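## Task

Take the box labelled DR out and lay it on the grey mat so its big DR lettering faces upward, while every other box stays upright in the bin; at the end neither arm may be in contact with anything.

## Robot and tools

Robot: two arms, left_arm and right_arm, each a 6-joint arm ending in a parallel two-finger gripper. Calibrated base positions in the scene frame are left_arm (+0.039, +0.305, 0) m and right_arm (-0.050, -0.354, 0) m. Each base is turned only slightly about vertical, and its +z is up.

Frames: the scene frame has its origin at table-top height, midway between the nominal bases. +z points up, +x points out over the table, and left_arm sits on the +y side. Arm names do not match image sides. Each arm reports its hand pose, and takes its offsets, in its own base frame. Fixed cameras and the table use the scene frame. The fingers point along the gripper's +z and close along its y. end_effector_position is the spot between the finger pads, about 1 cm short of the tips.

Row layout (used by both execute_actions and move): 14 numbers, each in [-1, 1]. The first 7 are left_arm: dx, dy, dz, rx, ry, rz, opening. The next 7 are right_arm in the same order. Always send all 14, even if one arm stays still. dx..rz are offsets, not poses. They count from that arm's Hand target as it stood when the action or call began, along that arm's base axes, and rotation is about the Hand target position. On the position and angle numbers, 1.0 equals 0.6 m or 180 degrees. rx, ry, rz together form one rotation vector. A translation longer than 1.0 is shortened. Opening is absolute: +1 is fully open (0.093 m) and -1 is closed. Sending 0 for an arm's six pose numbers re-asks for its current Hand target. Always resend the opening you want, because a 0 there is itself a command.

execute_actions(actions, cameras): actions is a list of actions. Each action is a table of up to 15 rows, one row per 1/30 s step; a short table repeats its last row until 15 steps are done. Every row in an action counts from the same start pose. A later action starts from the new Hand target, so sending the same offset twice moves the arm twice. An empty list just returns state and images. cameras picks images: cam_head_left, cam_head_right, cam_high, cam_low, cam_left_wrist, cam_right_wrist (each 896x504). Leaving it out, null or ["all"] gives all of them; [] gives none.

move(target, speed, blend, opening_speed, blocking, cameras): target is either one 14-number row or a list of up to 15 rows. Every row is an offset from the Hand targets at the move's start, not from the previous row. speed is the top path speed in m/s (0.002 to 2.9, default 0.25); turning is capped at twice that in rad/s. Give one value or one per target. blend, in metres, rounds off corners at intermediate targets. opening_speed (0.2 or more, in scale units per second) makes the fingers change gradually. With blocking=false the call returns after about 0.5 s while the move continues. Paths are straight lines with no obstacle avoidance and they are capped at 10 s. The result adds a move: line giving the ending (done, off_target, moving, held, fault) and any limits (paced = the pose was clipped; held = a check withheld steps). An arm not named in the ending finished within 10 mm and 2 degrees. Neither ending says whether the gripper is touching something.

wait(seconds 0 to 10) lets time pass with the commands held. stop brakes a running move. zoom_image(camera, region [x0,y0,x1,y1] in pixels, at most 504x504) enlarges part of that camera's latest image. read_manual gives the licence text only. finished_scene(scene: 1 or 2) ends the current scene for good; only call it when the box is in place and the arms are clear.

Result lines: end_effector_position (m) and end_effector_quat_wxyz are in each arm's base frame. Hand target is the last commanded pose after clipping. Tool commands shows the current gripper commands. Joint positions end with the finger opening in metres. Joint velocities reading "within noise" means the arm is at rest. Joint torques include the weight of the arm itself; the first three joints wrap around at ±28 N m. Reported poses can be off by a few centimetres, more so at long reach.

Control behaviour: each step, the commanded orientation is limited to within 40 degrees of the measured one. Grippers often stop short of or below the target, or tilt, so check after every move and send the remaining distance as an offset. Small commands may do nothing or go sideways. An arm blocked by an object keeps pressing until you command it back past its gripper. Avoid paths near an arm's own base, which can flip its shoulder posture.

Gripping: grip_measured is +1 when fully open and -1 when closed. The pads meet at about -0.94; each millimetre of object width adds about 0.0208 to that. For a firm hold on a rigid box, send a value at least 0.24 below the reading for its width, and keep sending it. To release, send a value well above the width reading. Each finger pad pushes about 50-65 N.

Avoid: dropping the box or releasing it while it still moves; fast impacts or hard pushes; knocking boxes over or off the table; the two arms, grippers or wrist cameras hitting or squeezing each other (this can end the scene); long holds at full stretch, which heat the motors (MOTOR HOT warns at 75 °C; at 90 °C the arm folds and stays idle). Loose objects may now and then be nudged by outside pushes. At the end, open the gripper and lift clear so no arm or cable touches anything.

Each tool is called as name(argument=value, ...) on one line, values as JSON.

## Session

execute_actions(actions=[])

Scene clock: 0.00 s.
left_arm: end_effector_position=(+0.3559, -0.1561, +0.3205) grip_measured=+1.000 end_effector_quat_wxyz=(+0.515, +0.152, +0.803, -0.258) | right_arm: end_effector_position=(+0.2068, +0.0766, +0.2322) grip_measured=+1.000 end_effector_quat_wxyz=(+0.359, -0.072, +0.922, +0.121)
Joint positions: left_arm=[-0.255 1.185 1.128 -0.313 0.373 -0.138 0.093] | right_arm=[0.299 0.742 0.967 -1.021 -0.073 0.173 0.093]
Joint velocities: within noise
Joint torques (N m): no reading
Motor temperatures (°C): left_arm=[24 25 26 25 26 24 27] | right_arm=[25 26 25 27 26 23 25]
Heat: left arm: 27 °C; right arm: 27 °C.
Hand target: left_arm +0.3555, -0.1561, +0.3326; +0.528, +0.154, +0.794, -0.259 | right_arm +0.2093, +0.0774, +0.2399; +0.371, -0.072, +0.918, +0.124
Tool commands: left_gripper/opening=+1.0 right_gripper/opening=+1.0

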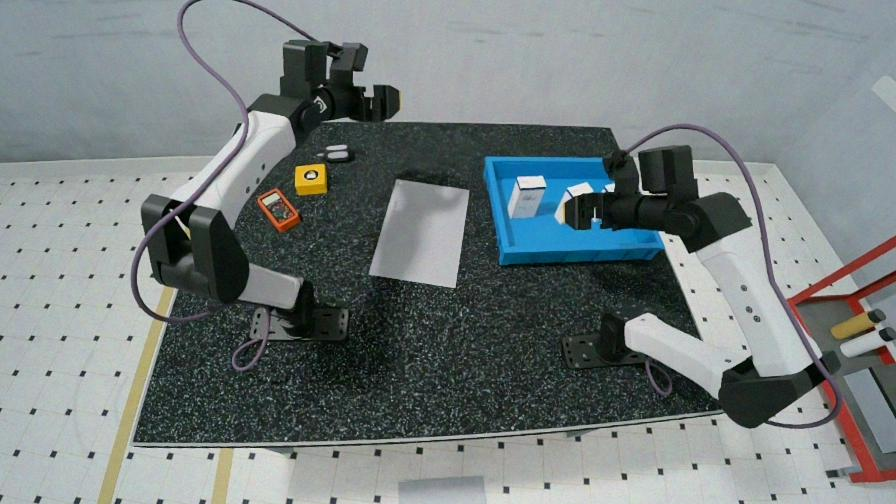

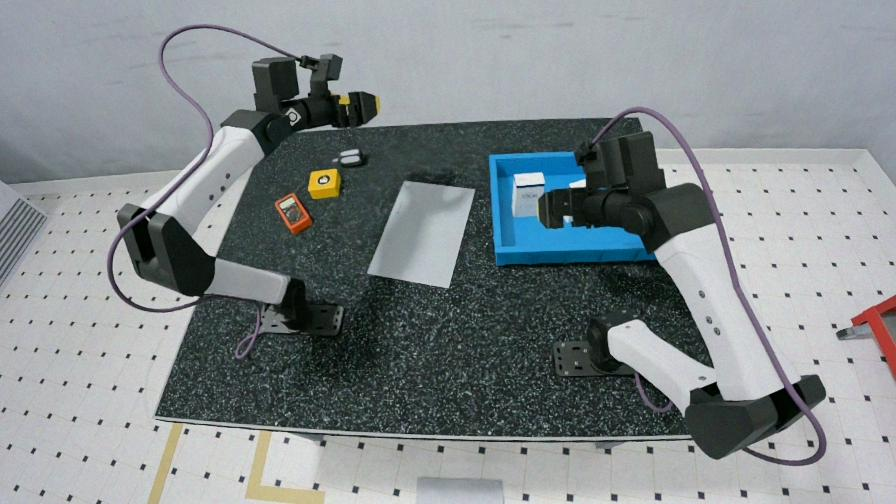

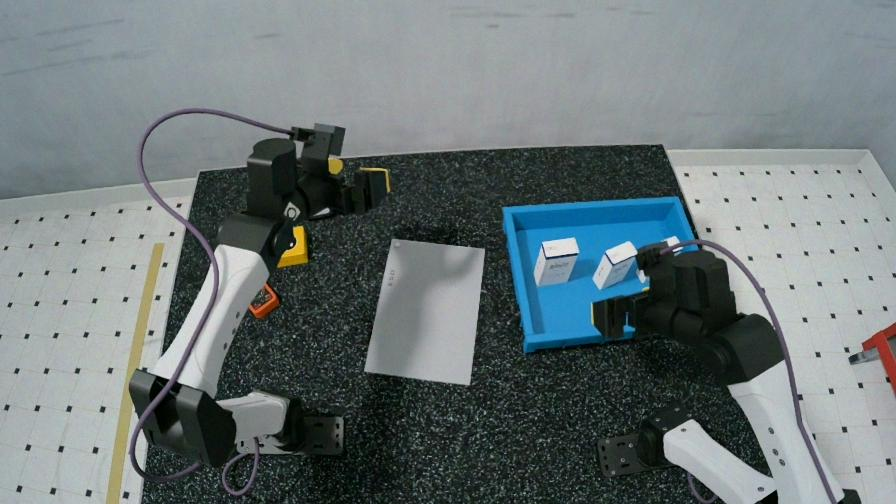

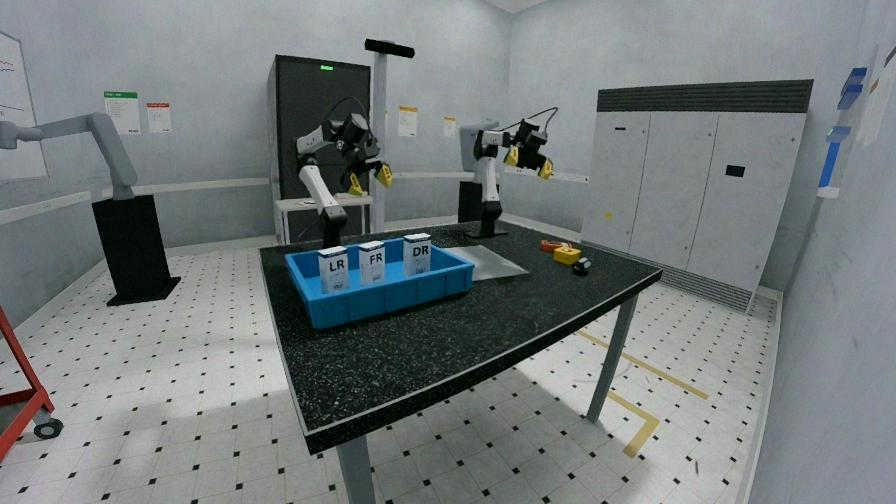

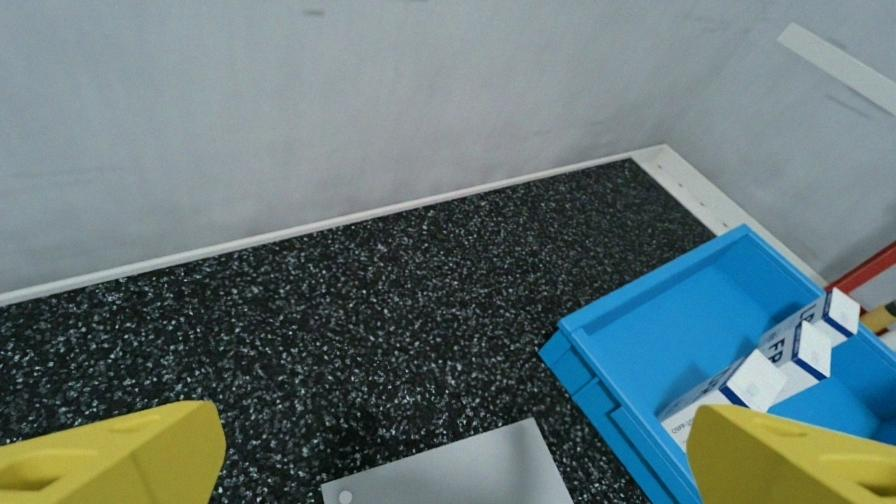

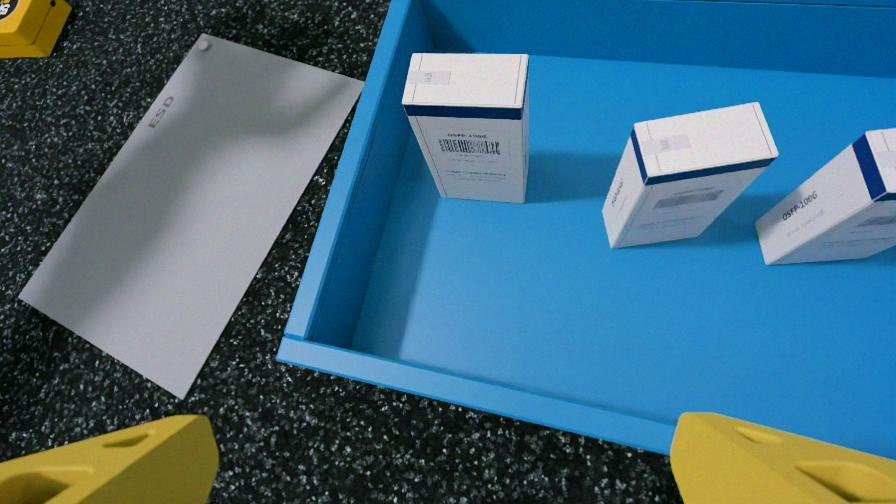

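zoom_image(camera="cam_low", region=[270, 210, 550, 340])

zoom_image(camera="cam_right_wrist", region=[380, 30, 896, 290])

zoom_image(camera="cam_high", region=[350, 190, 710, 400])

Scaled by 1.800 from the camera's 896x504 image, which has a finer 1280x720 frame.

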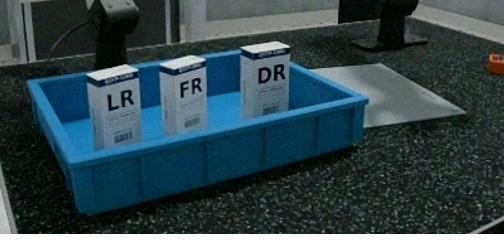

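Region (380, 30, 896, 290) is 516x260 pixels. A region can be at most 504 by 504 pixels.

Scaled by 1.400 from the camera's 896x504 image, which has a finer 1280x720 frame.

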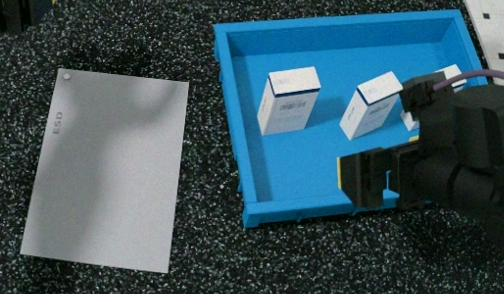

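zoom_image(camera="cam_right_wrist", region=[380, 30, 580, 230])

zoom_image(camera="cam_low", region=[300, 220, 480, 320])

Scaled by 2.520 from the camera's 896x504 image, which has a finer 1280x720 frame.

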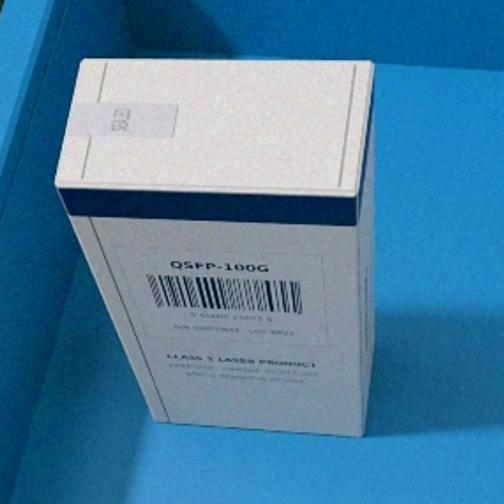

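Scaled by 2.800 from the camera's 896x504 image, which has a finer 1280x720 frame.

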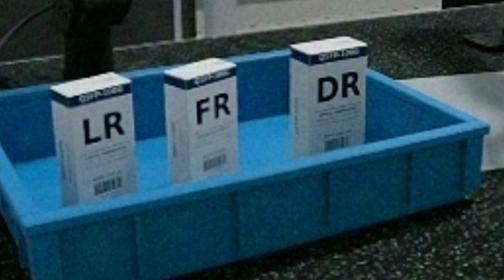

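move(target=[0,0,0,0,0,0,1, 0.26,0.079,-0.083,-0.0826,0.195,-0.0334,0.75], speed=0.2)

Scene clock: 7.07 s.
left_arm: end_effector_position=(+0.3559, -0.1561, +0.3205) grip_measured=+1.000 end_effector_quat_wxyz=(+0.515, +0.152, +0.803, -0.258) | right_arm: end_effector_position=(+0.3625, +0.1226, +0.1819) grip_measured=+0.752 end_effector_quat_wxyz=(+0.061, -0.033, +0.998, +0.003)
Joint positions: left_arm=[-0.255 1.185 1.128 -0.313 0.373 -0.138 0.093] | right_arm=[0.34 1.917 1.92 -1.457 0.031 0.271 0.081]
Joint velocities: within noise
Joint torques (N m): left_arm=[-0.06 -5.04 8.7 1.8 0.04 0.07] | right_arm=[0.57 -9.24 9.09 0.53 0.1 0.17]
Motor temperatures (°C): left_arm=[24 25 27 28 26 24 27] | right_arm=[25 26 27 29 26 23 25]
Heat: left arm: 28 °C; right arm: 29 °C.
Hand target: left_arm +0.3555, -0.1561, +0.3326; +0.528, +0.154, +0.794, -0.259 | right_arm +0.3653, +0.1249, +0.1901; +0.071, -0.031, +0.997, +0.003
Off the commanded pose: left_arm 0.012 m, 2 deg | right_arm 0.009 m, 1 deg.
move: off_target (left_arm)

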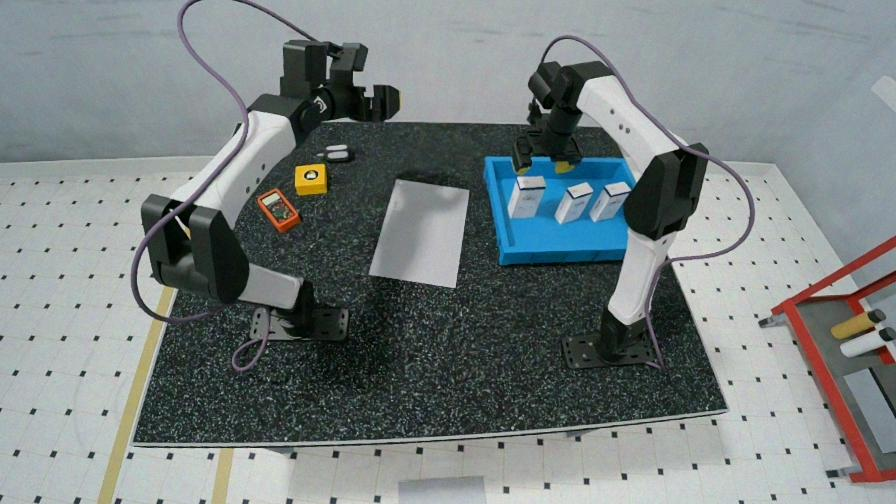

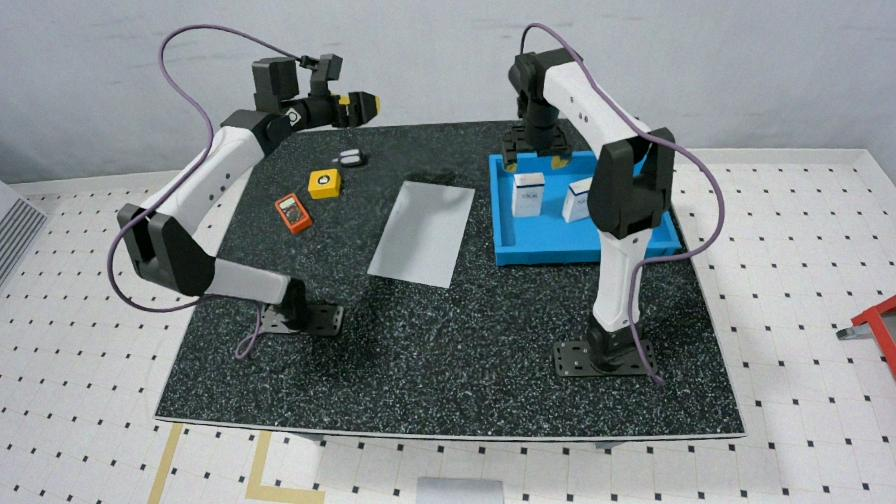

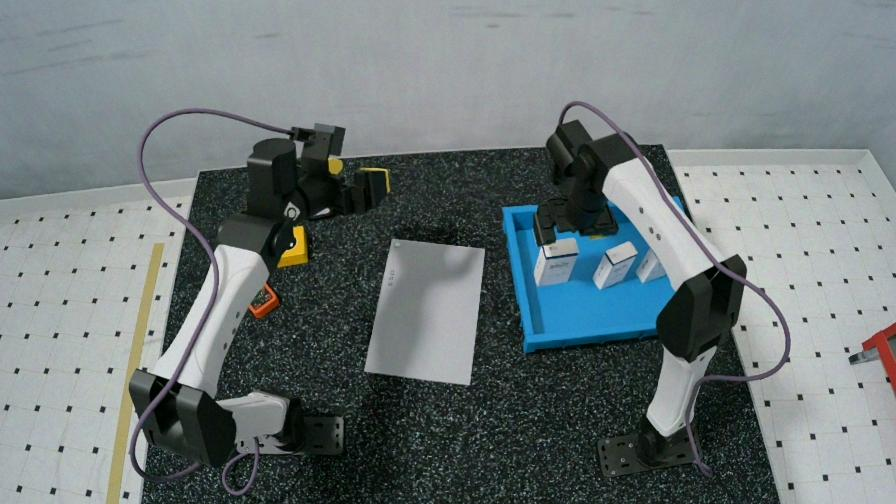

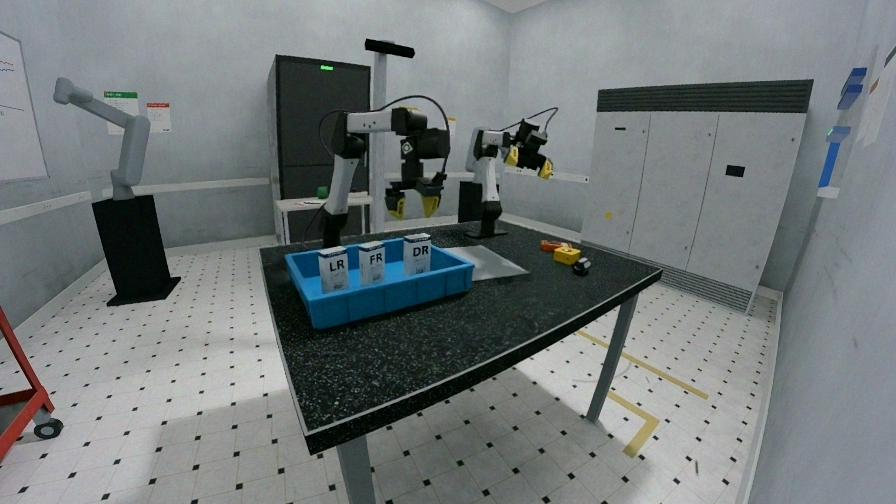

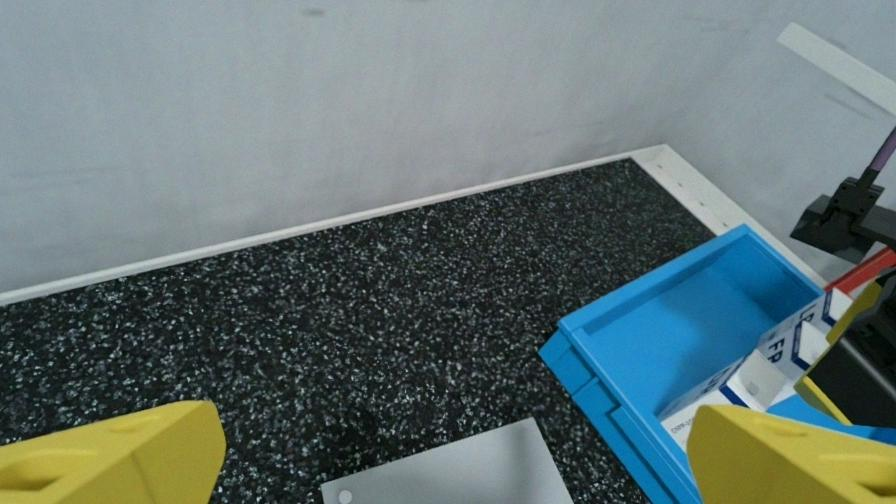

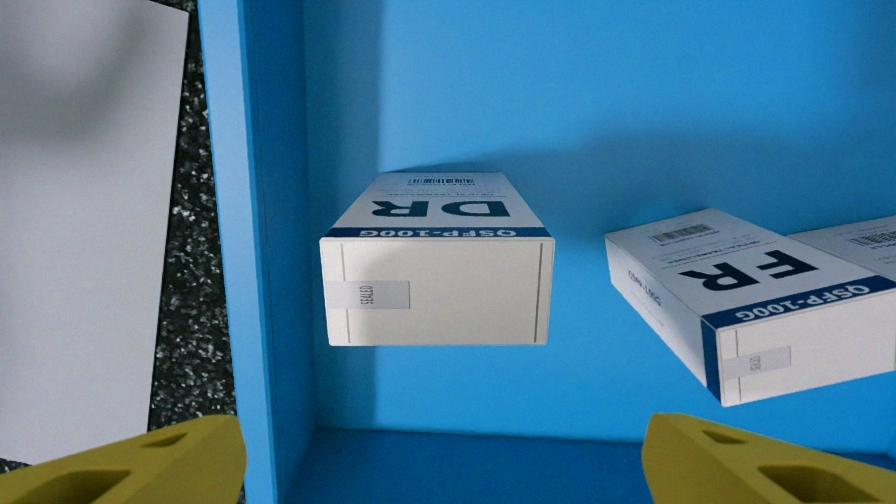

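move(target=[0,0,0,0,0,0,1, 0.0162,0.0035,-0.085,0,0,0,0.85], speed=0.15, cameras=["cam_right_wrist","cam_low"])

Scene clock: 8.70 s.
left_arm: end_effector_position=(+0.3559, -0.1561, +0.3205) grip_measured=+1.000 end_effector_quat_wxyz=(+0.515, +0.152, +0.803, -0.258) | right_arm: end_effector_position=(+0.3716, +0.1258, +0.1389) grip_measured=+0.848 end_effector_quat_wxyz=(+0.064, -0.033, +0.997, +0.003)
Joint positions: left_arm=[-0.255 1.185 1.128 -0.313 0.373 -0.138 0.093] | right_arm=[0.34 1.922 1.754 -1.279 0.032 0.271 0.086]
Joint velocities: within noise
Joint torques (N m): left_arm=[-0.13 -5.07 8.77 1.8 0.05 0.09] | right_arm=[0.32 -9.52 6.56 0.84 0.08 0.17]
Motor temperatures (°C): left_arm=[24 26 28 28 26 24 27] | right_arm=[25 27 28 29 26 23 25]
Heat: left arm: 28 °C; right arm: 29 °C.
Hand target: left_arm +0.3555, -0.1561, +0.3326; +0.528, +0.154, +0.794, -0.259 | right_arm +0.3751, +0.1269, +0.1390; +0.071, -0.031, +0.997, +0.003
Off the commanded pose: left_arm 0.012 m, 2 deg | right_arm 0.004 m, 1 deg.
move: off_target (left_arm)
Images, in order (width x height): cam_low 896x504, cam_right_wrist 896x504.

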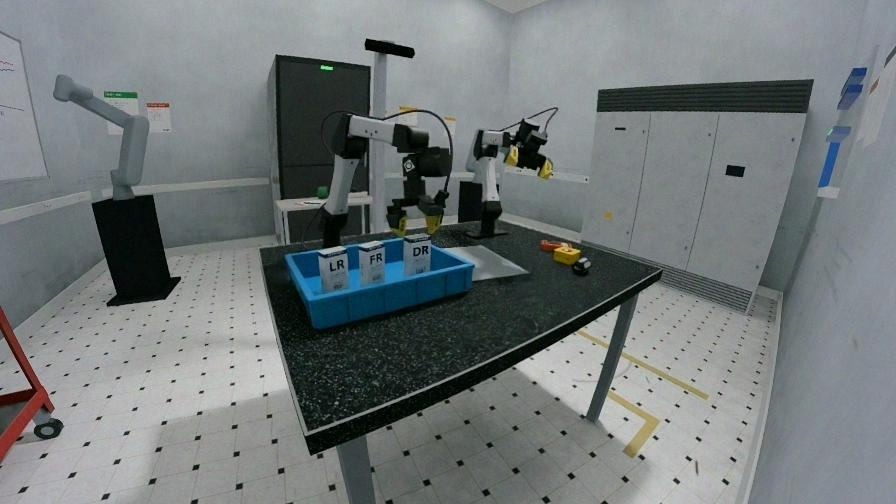

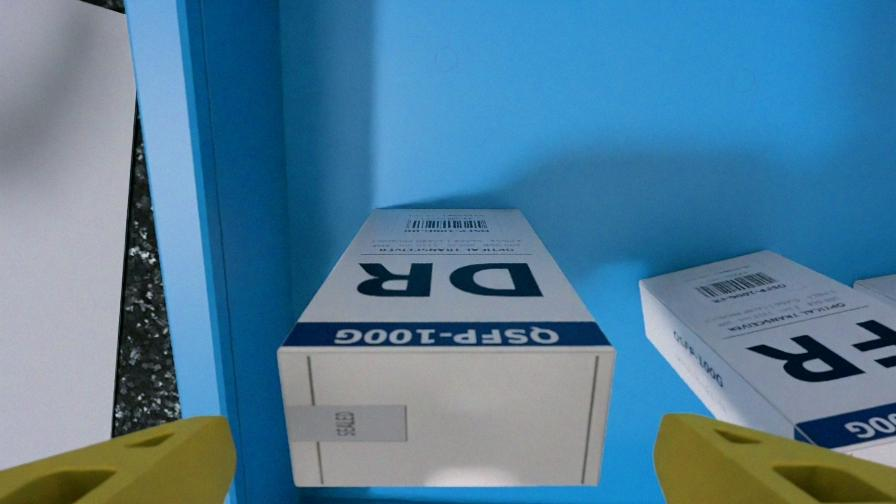

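move(target=[0,0,0,0,0,0,1, 0,0,-0.085,0,0,0,0.85], speed=0.12, cameras=["cam_right_wrist","cam_low"])

Scene clock: 10.10 s.
left_arm: end_effector_position=(+0.3559, -0.1561, +0.3205) grip_measured=+1.000 end_effector_quat_wxyz=(+0.515, +0.152, +0.803, -0.258) | right_arm: end_effector_position=(+0.3714, +0.1257, +0.0879) grip_measured=+0.848 end_effector_quat_wxyz=(+0.063, -0.033, +0.997, +0.003)
Joint positions: left_arm=[-0.255 1.185 1.128 -0.313 0.373 -0.138 0.093] | right_arm=[0.34 1.928 1.559 -1.08 0.032 0.271 0.086]
Joint velocities: within noise
Joint torques (N m): left_arm=[-0.08 -5.05 8.79 1.79 0.07 0.09] | right_arm=[0.43 -9.65 6.35 0.82 0.12 0.15]
Motor temperatures (°C): left_arm=[24 26 28 29 26 24 27] | right_arm=[25 27 28 29 26 23 25]
Heat: left arm: 29 °C; right arm: 29 °C.
Hand target: left_arm +0.3555, -0.1561, +0.3326; +0.528, +0.154, +0.794, -0.259 | right_arm +0.3751, +0.1269, +0.0880; +0.071, -0.031, +0.997, +0.003
Off the commanded pose: left_arm 0.012 m, 2 deg | right_arm 0.004 m, 1 deg.
move: off_target (left_arm)
Images, in order (width x height): cam_low 896x504, cam_right_wrist 896x504.

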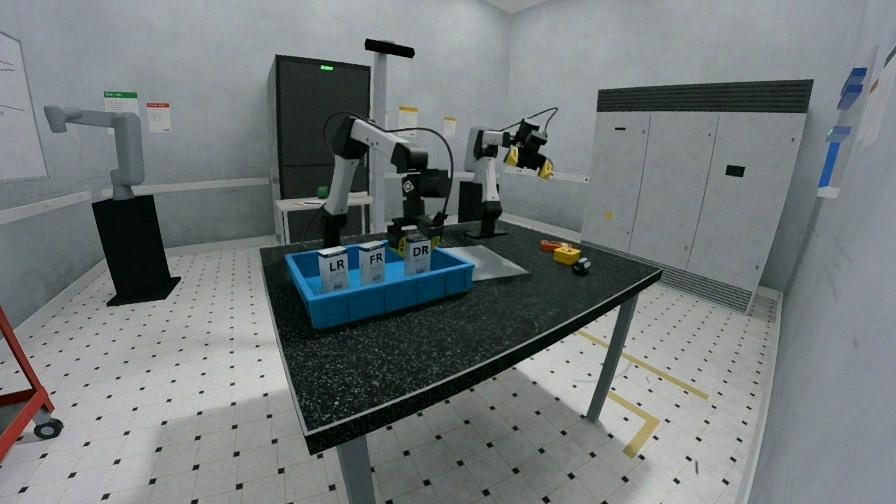

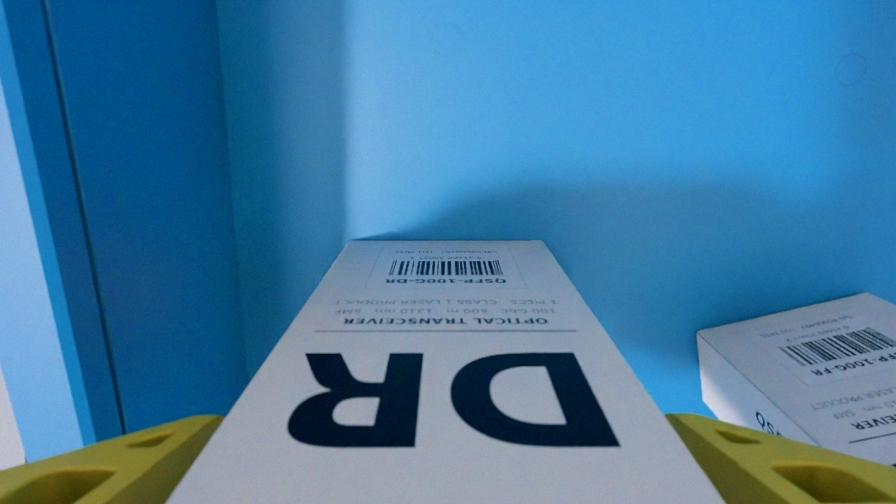

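move(target=[0,0,0,0,0,0,1, 0,0,0,0,0,0,0.22], opening_speed=0.4, cameras=["cam_right_wrist","cam_low"])

Scene clock: 12.27 s.
left_arm: end_effector_position=(+0.3559, -0.1561, +0.3205) grip_measured=+1.000 end_effector_quat_wxyz=(+0.515, +0.152, +0.803, -0.258) | right_arm: end_effector_position=(+0.3715, +0.1257, +0.0879) grip_measured=+0.265 end_effector_quat_wxyz=(+0.063, -0.033, +0.997, +0.003)
Joint positions: left_arm=[-0.255 1.185 1.128 -0.313 0.373 -0.138 0.093] | right_arm=[0.34 1.928 1.559 -1.079 0.032 0.271 0.058]
Joint velocities: within noise
Joint torques (N m): left_arm=[-0.1 -5.04 8.72 1.78 0.06 0.08] | right_arm=[0.38 -9.61 6.53 0.82 0.09 0.17]
Motor temperatures (°C): left_arm=[24 26 28 29 26 24 27] | right_arm=[25 28 28 29 26 23 25]
Heat: left arm: 29 °C; right arm: 29 °C.
Hand target: left_arm +0.3555, -0.1561, +0.3326; +0.528, +0.154, +0.794, -0.259 | right_arm +0.3750, +0.1269, +0.0880; +0.071, -0.031, +0.997, +0.003
Off the commanded pose: left_arm 0.012 m, 2 deg | right_arm 0.004 m, 1 deg.
move: off_target (left_arm)
Images, in order (width x height): cam_low 896x504, cam_right_wrist 896x504.

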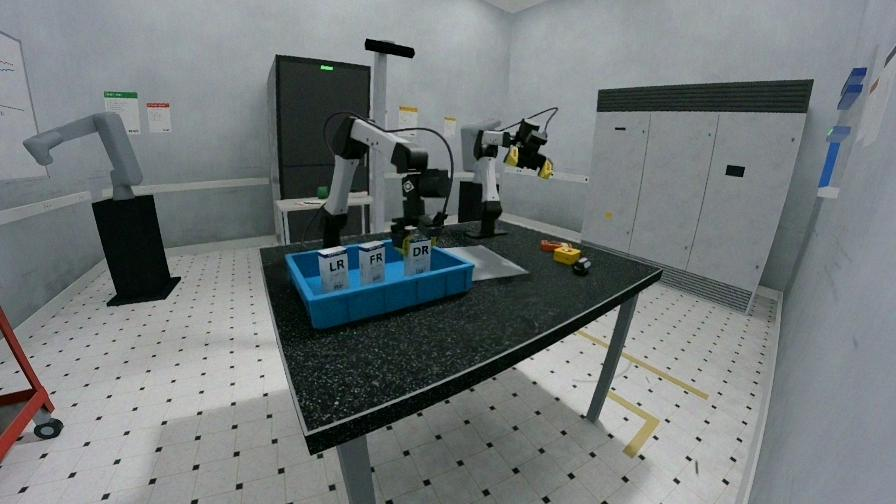

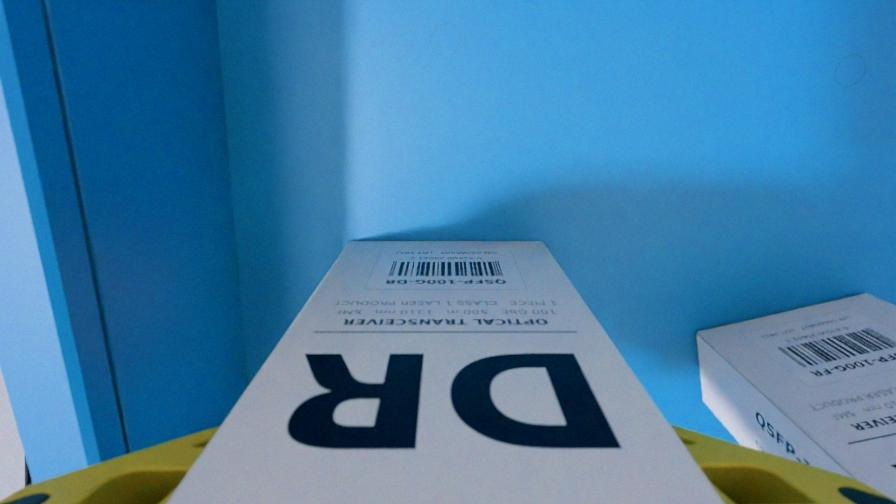

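move(target=[-0.03,0.21,0,0,0,0.11,1, -0.015,0.002,0.13,0,0,0,0.22], speed=0.12, cameras=["cam_right_wrist","cam_low","cam_head_left"])

Scene clock: 15.07 s.
left_arm: end_effector_position=(+0.3412, -0.0310, +0.3269) grip_measured=+1.000 end_effector_quat_wxyz=(+0.555, +0.013, +0.815, -0.166) | right_arm: end_effector_position=(+0.3620, +0.1256, +0.1463) grip_measured=+0.252 end_effector_quat_wxyz=(+0.044, -0.034, +0.998, -0.003)
Joint positions: left_arm=[0.089 1.008 1.054 -0.407 0.373 -0.138 0.093] | right_arm=[0.348 1.928 1.795 -1.355 0.032 0.279 0.057]
Joint velocities: within noise
Joint torques (N m): left_arm=[0.42 -4.36 6.86 1.79 0.09 0.12] | right_arm=[0.68 -12.14 9.42 0.46 0.1 0.19]
Motor temperatures (°C): left_arm=[24 26 28 29 26 24 27] | right_arm=[25 29 28 29 26 23 25]
Heat: left arm: 29 °C; right arm: 29 °C.
Hand target: left_arm +0.3375, -0.0300, +0.3325; +0.565, +0.016, +0.808, -0.164 | right_arm +0.3660, +0.1281, +0.1660; +0.071, -0.031, +0.997, +0.003
Off the commanded pose: left_arm 0.007 m, 1 deg | right_arm 0.020 m, 3 deg.
move: off_target (right_arm)
Images, in order (width x height): cam_head_left 896x504, cam_low 896x504, cam_right_wrist 896x504.

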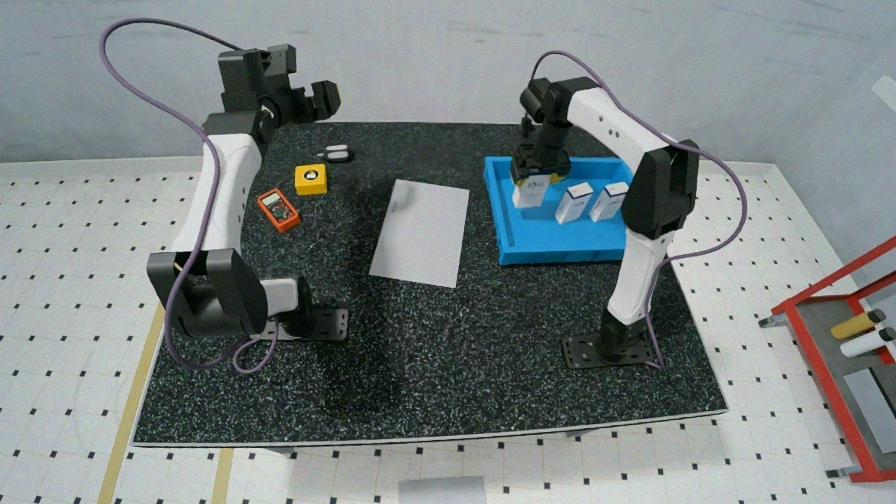

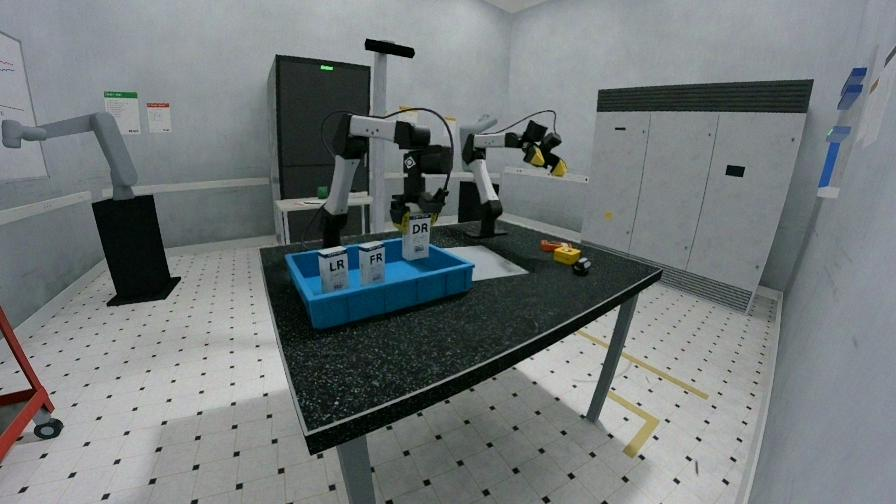

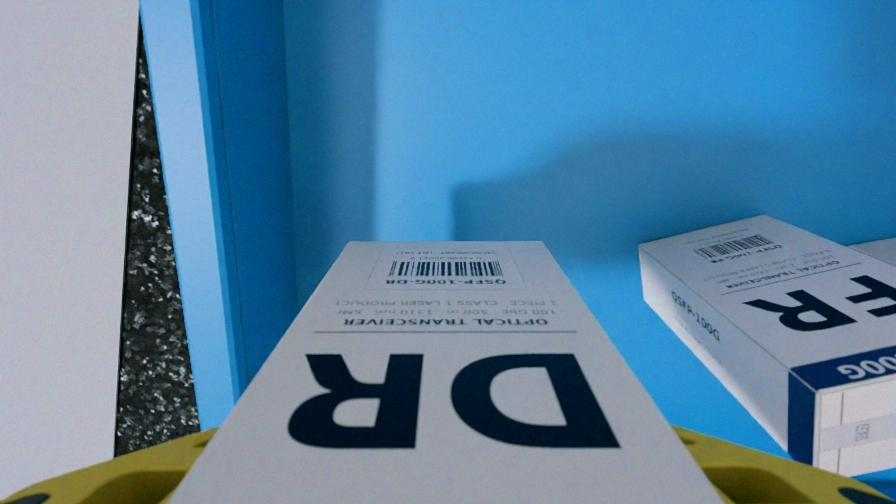

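move(target=[0,0,0,0,0,0,1, -0.052,0.02,0.057,0,0,0,0.22], speed=0.12, cameras=["cam_right_wrist","cam_low","cam_head_left"])

Scene clock: 16.33 s.
left_arm: end_effector_position=(+0.3411, -0.0311, +0.3268) grip_measured=+1.000 end_effector_quat_wxyz=(+0.555, +0.013, +0.815, -0.166) | right_arm: end_effector_position=(+0.3330, +0.1400, +0.1801) grip_measured=+0.252 end_effector_quat_wxyz=(+0.043, -0.036, +0.998, -0.004)
Joint positions: left_arm=[0.089 1.008 1.054 -0.407 0.373 -0.138 0.093] | right_arm=[0.417 1.864 1.845 -1.475 0.04 0.343 0.057]
Joint velocities: within noise
Joint torques (N m): left_arm=[0.49 -4.34 6.8 1.78 0.11 0.1] | right_arm=[0.25 -11.97 9.16 0.46 0.13 0.18]
Motor temperatures (°C): left_arm=[24 26 28 30 26 24 27] | right_arm=[25 30 28 28 26 23 25]
Heat: left arm: 30 °C; right arm: 30 °C.
Hand target: left_arm +0.3374, -0.0300, +0.3325; +0.565, +0.016, +0.808, -0.165 | right_arm +0.3347, +0.1402, +0.2002; +0.071, -0.031, +0.997, +0.003
Off the commanded pose: left_arm 0.007 m, 1 deg | right_arm 0.020 m, 3 deg.
move: off_target (right_arm)
Images, in order (width x height): cam_head_left 896x504, cam_low 896x504, cam_right_wrist 896x504.

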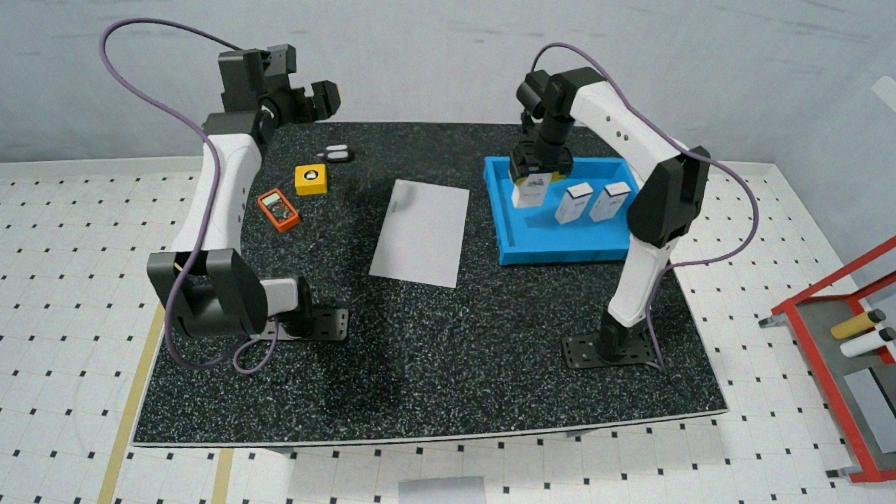

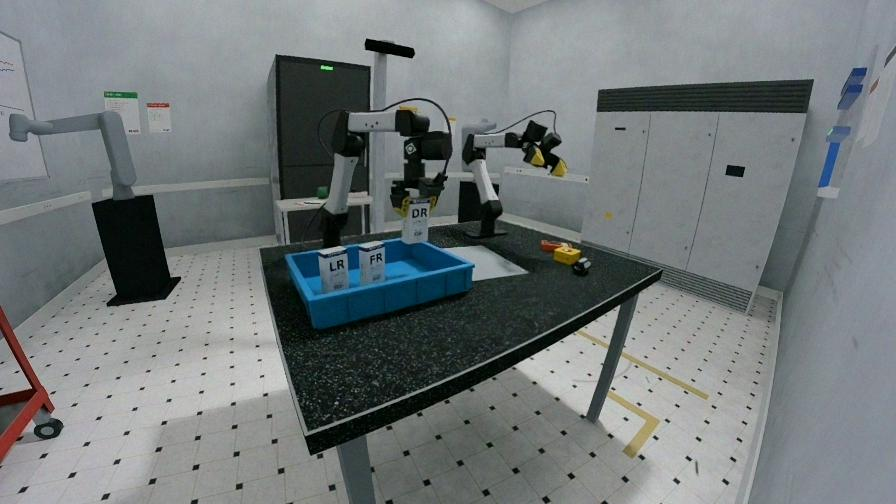

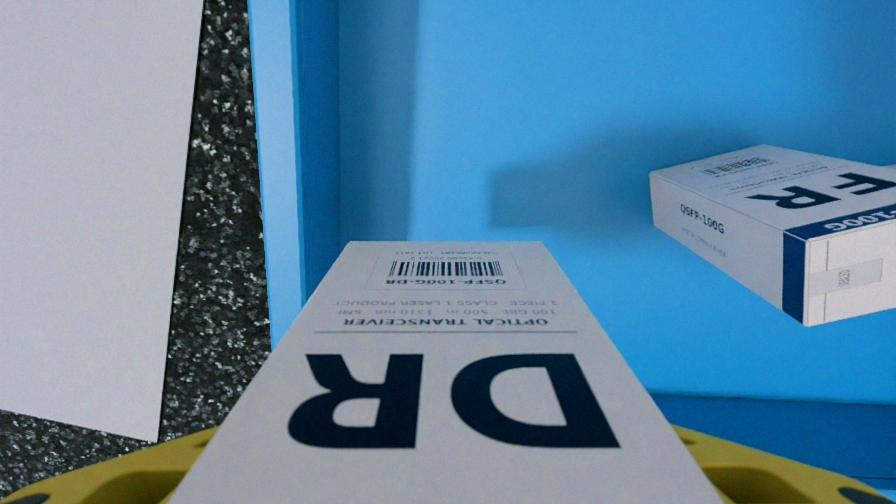

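move(target=[[0,0,0,0,0,0,1, -0.0745,0.2,0,0,0,0.35,0.22],[0,0,0,0,0,0,1, -0.0845,0.309,-0.07,0,0,0.642,0.22]], speed=0.2, blend=[0.03,0])

Scene clock: 22.53 s.
left_arm: end_effector_position=(+0.3411, -0.0311, +0.3267) grip_measured=+1.000 end_effector_quat_wxyz=(+0.555, +0.013, +0.815, -0.166) | right_arm: end_effector_position=(+0.2845, +0.3197, +0.1489) grip_measured=+0.252 end_effector_quat_wxyz=(-0.027, +0.856, -0.514, -0.056)
Joint positions: left_arm=[0.089 1.008 1.054 -0.407 0.373 -0.138 0.093] | right_arm=[0.795 2.209 2.227 -1.562 -0.122 -1.263 0.057]
Joint velocities: within noise
Joint torques (N m): left_arm=[0.47 -4.33 6.89 1.75 0.11 0.1] | right_arm=[0.57 -11.48 9.18 0.24 -0.3 -0.02]
Motor temperatures (°C): left_arm=[24 26 29 30 26 24 27] | right_arm=[25 31 29 28 26 23 25]
Heat: left arm: 30 °C; right arm: 31 °C.
Hand target: left_arm +0.3374, -0.0300, +0.3324; +0.565, +0.015, +0.808, -0.165 | right_arm +0.2841, +0.3255, +0.1582; -0.036, +0.860, -0.505, -0.062
Off the commanded pose: left_arm 0.007 m, 1 deg | right_arm 0.011 m, 2 deg.
joint sent to its limit (right arm) — joint 4 (wrist pitch), lower limit. The joint targets still meet the commanded pose.
move: off_target (right_arm)

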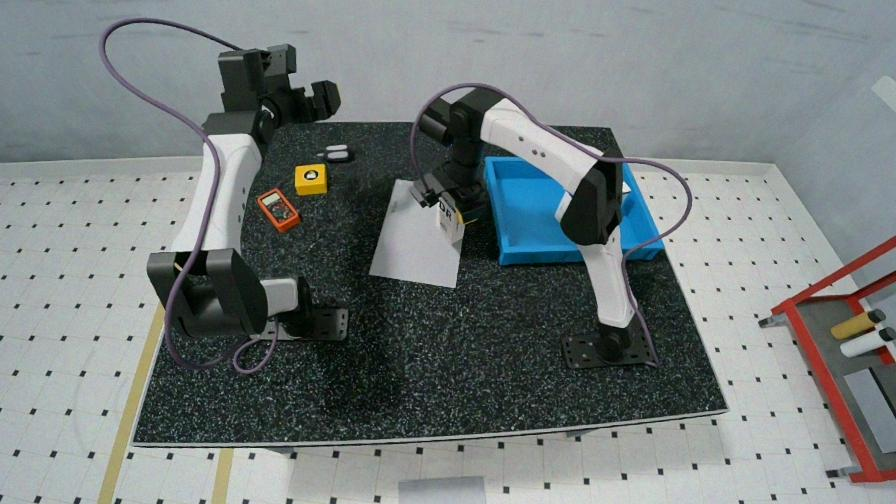

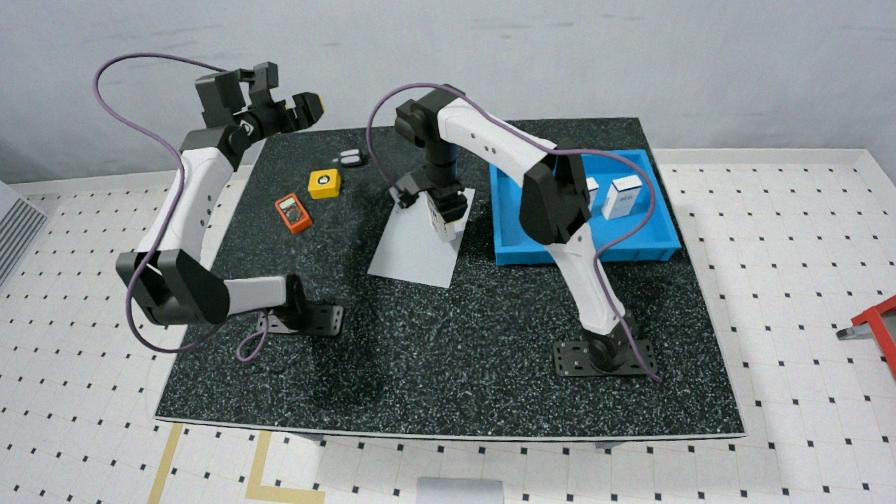

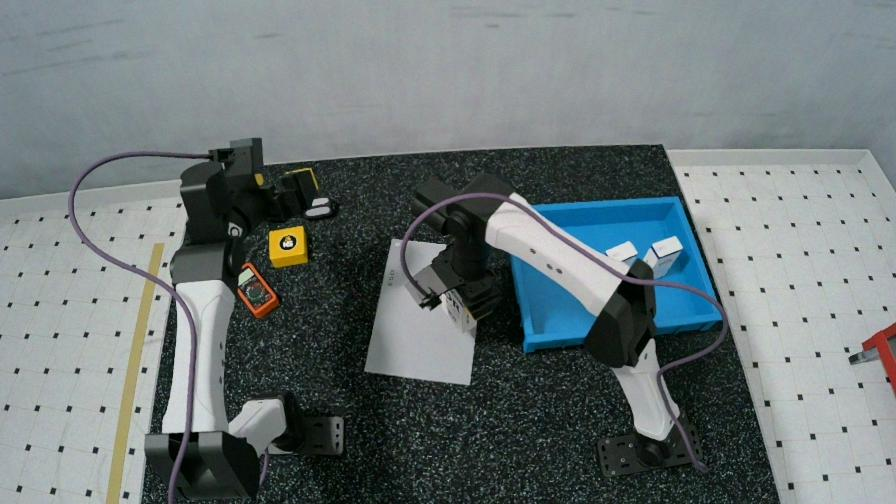

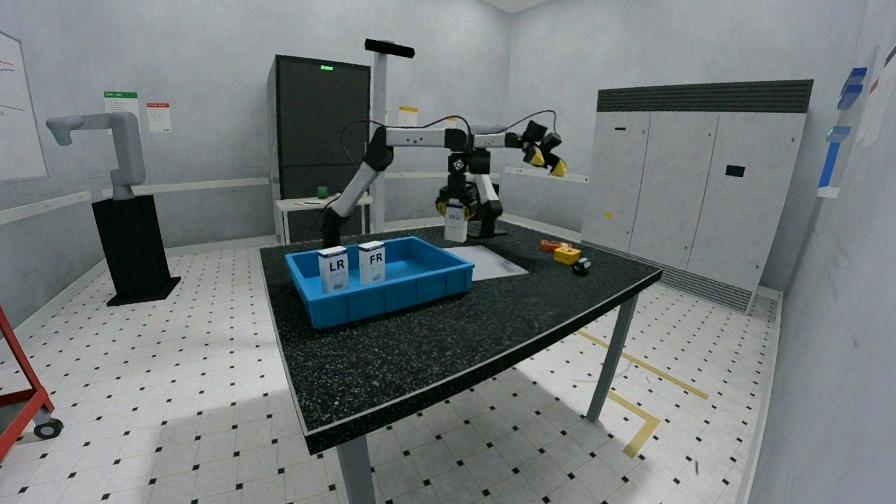

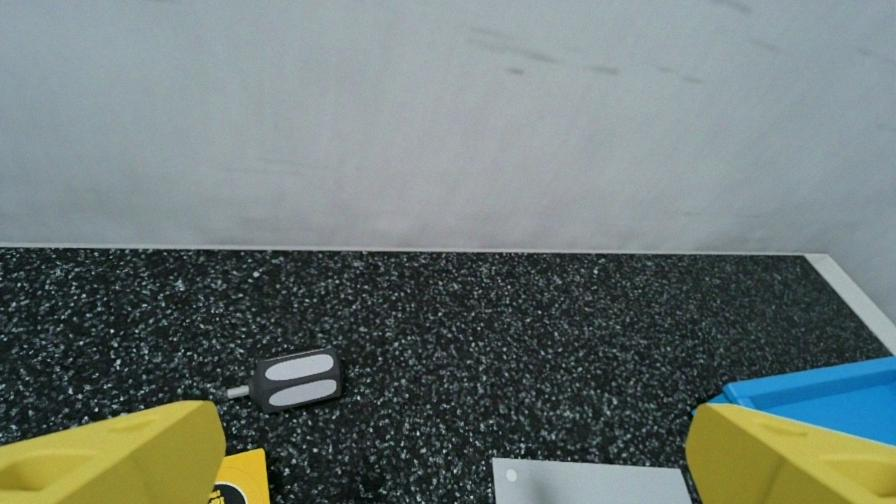

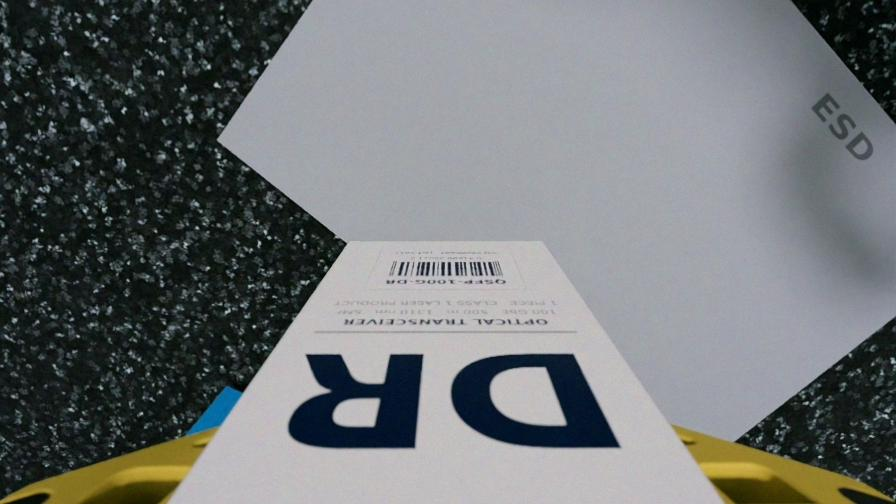

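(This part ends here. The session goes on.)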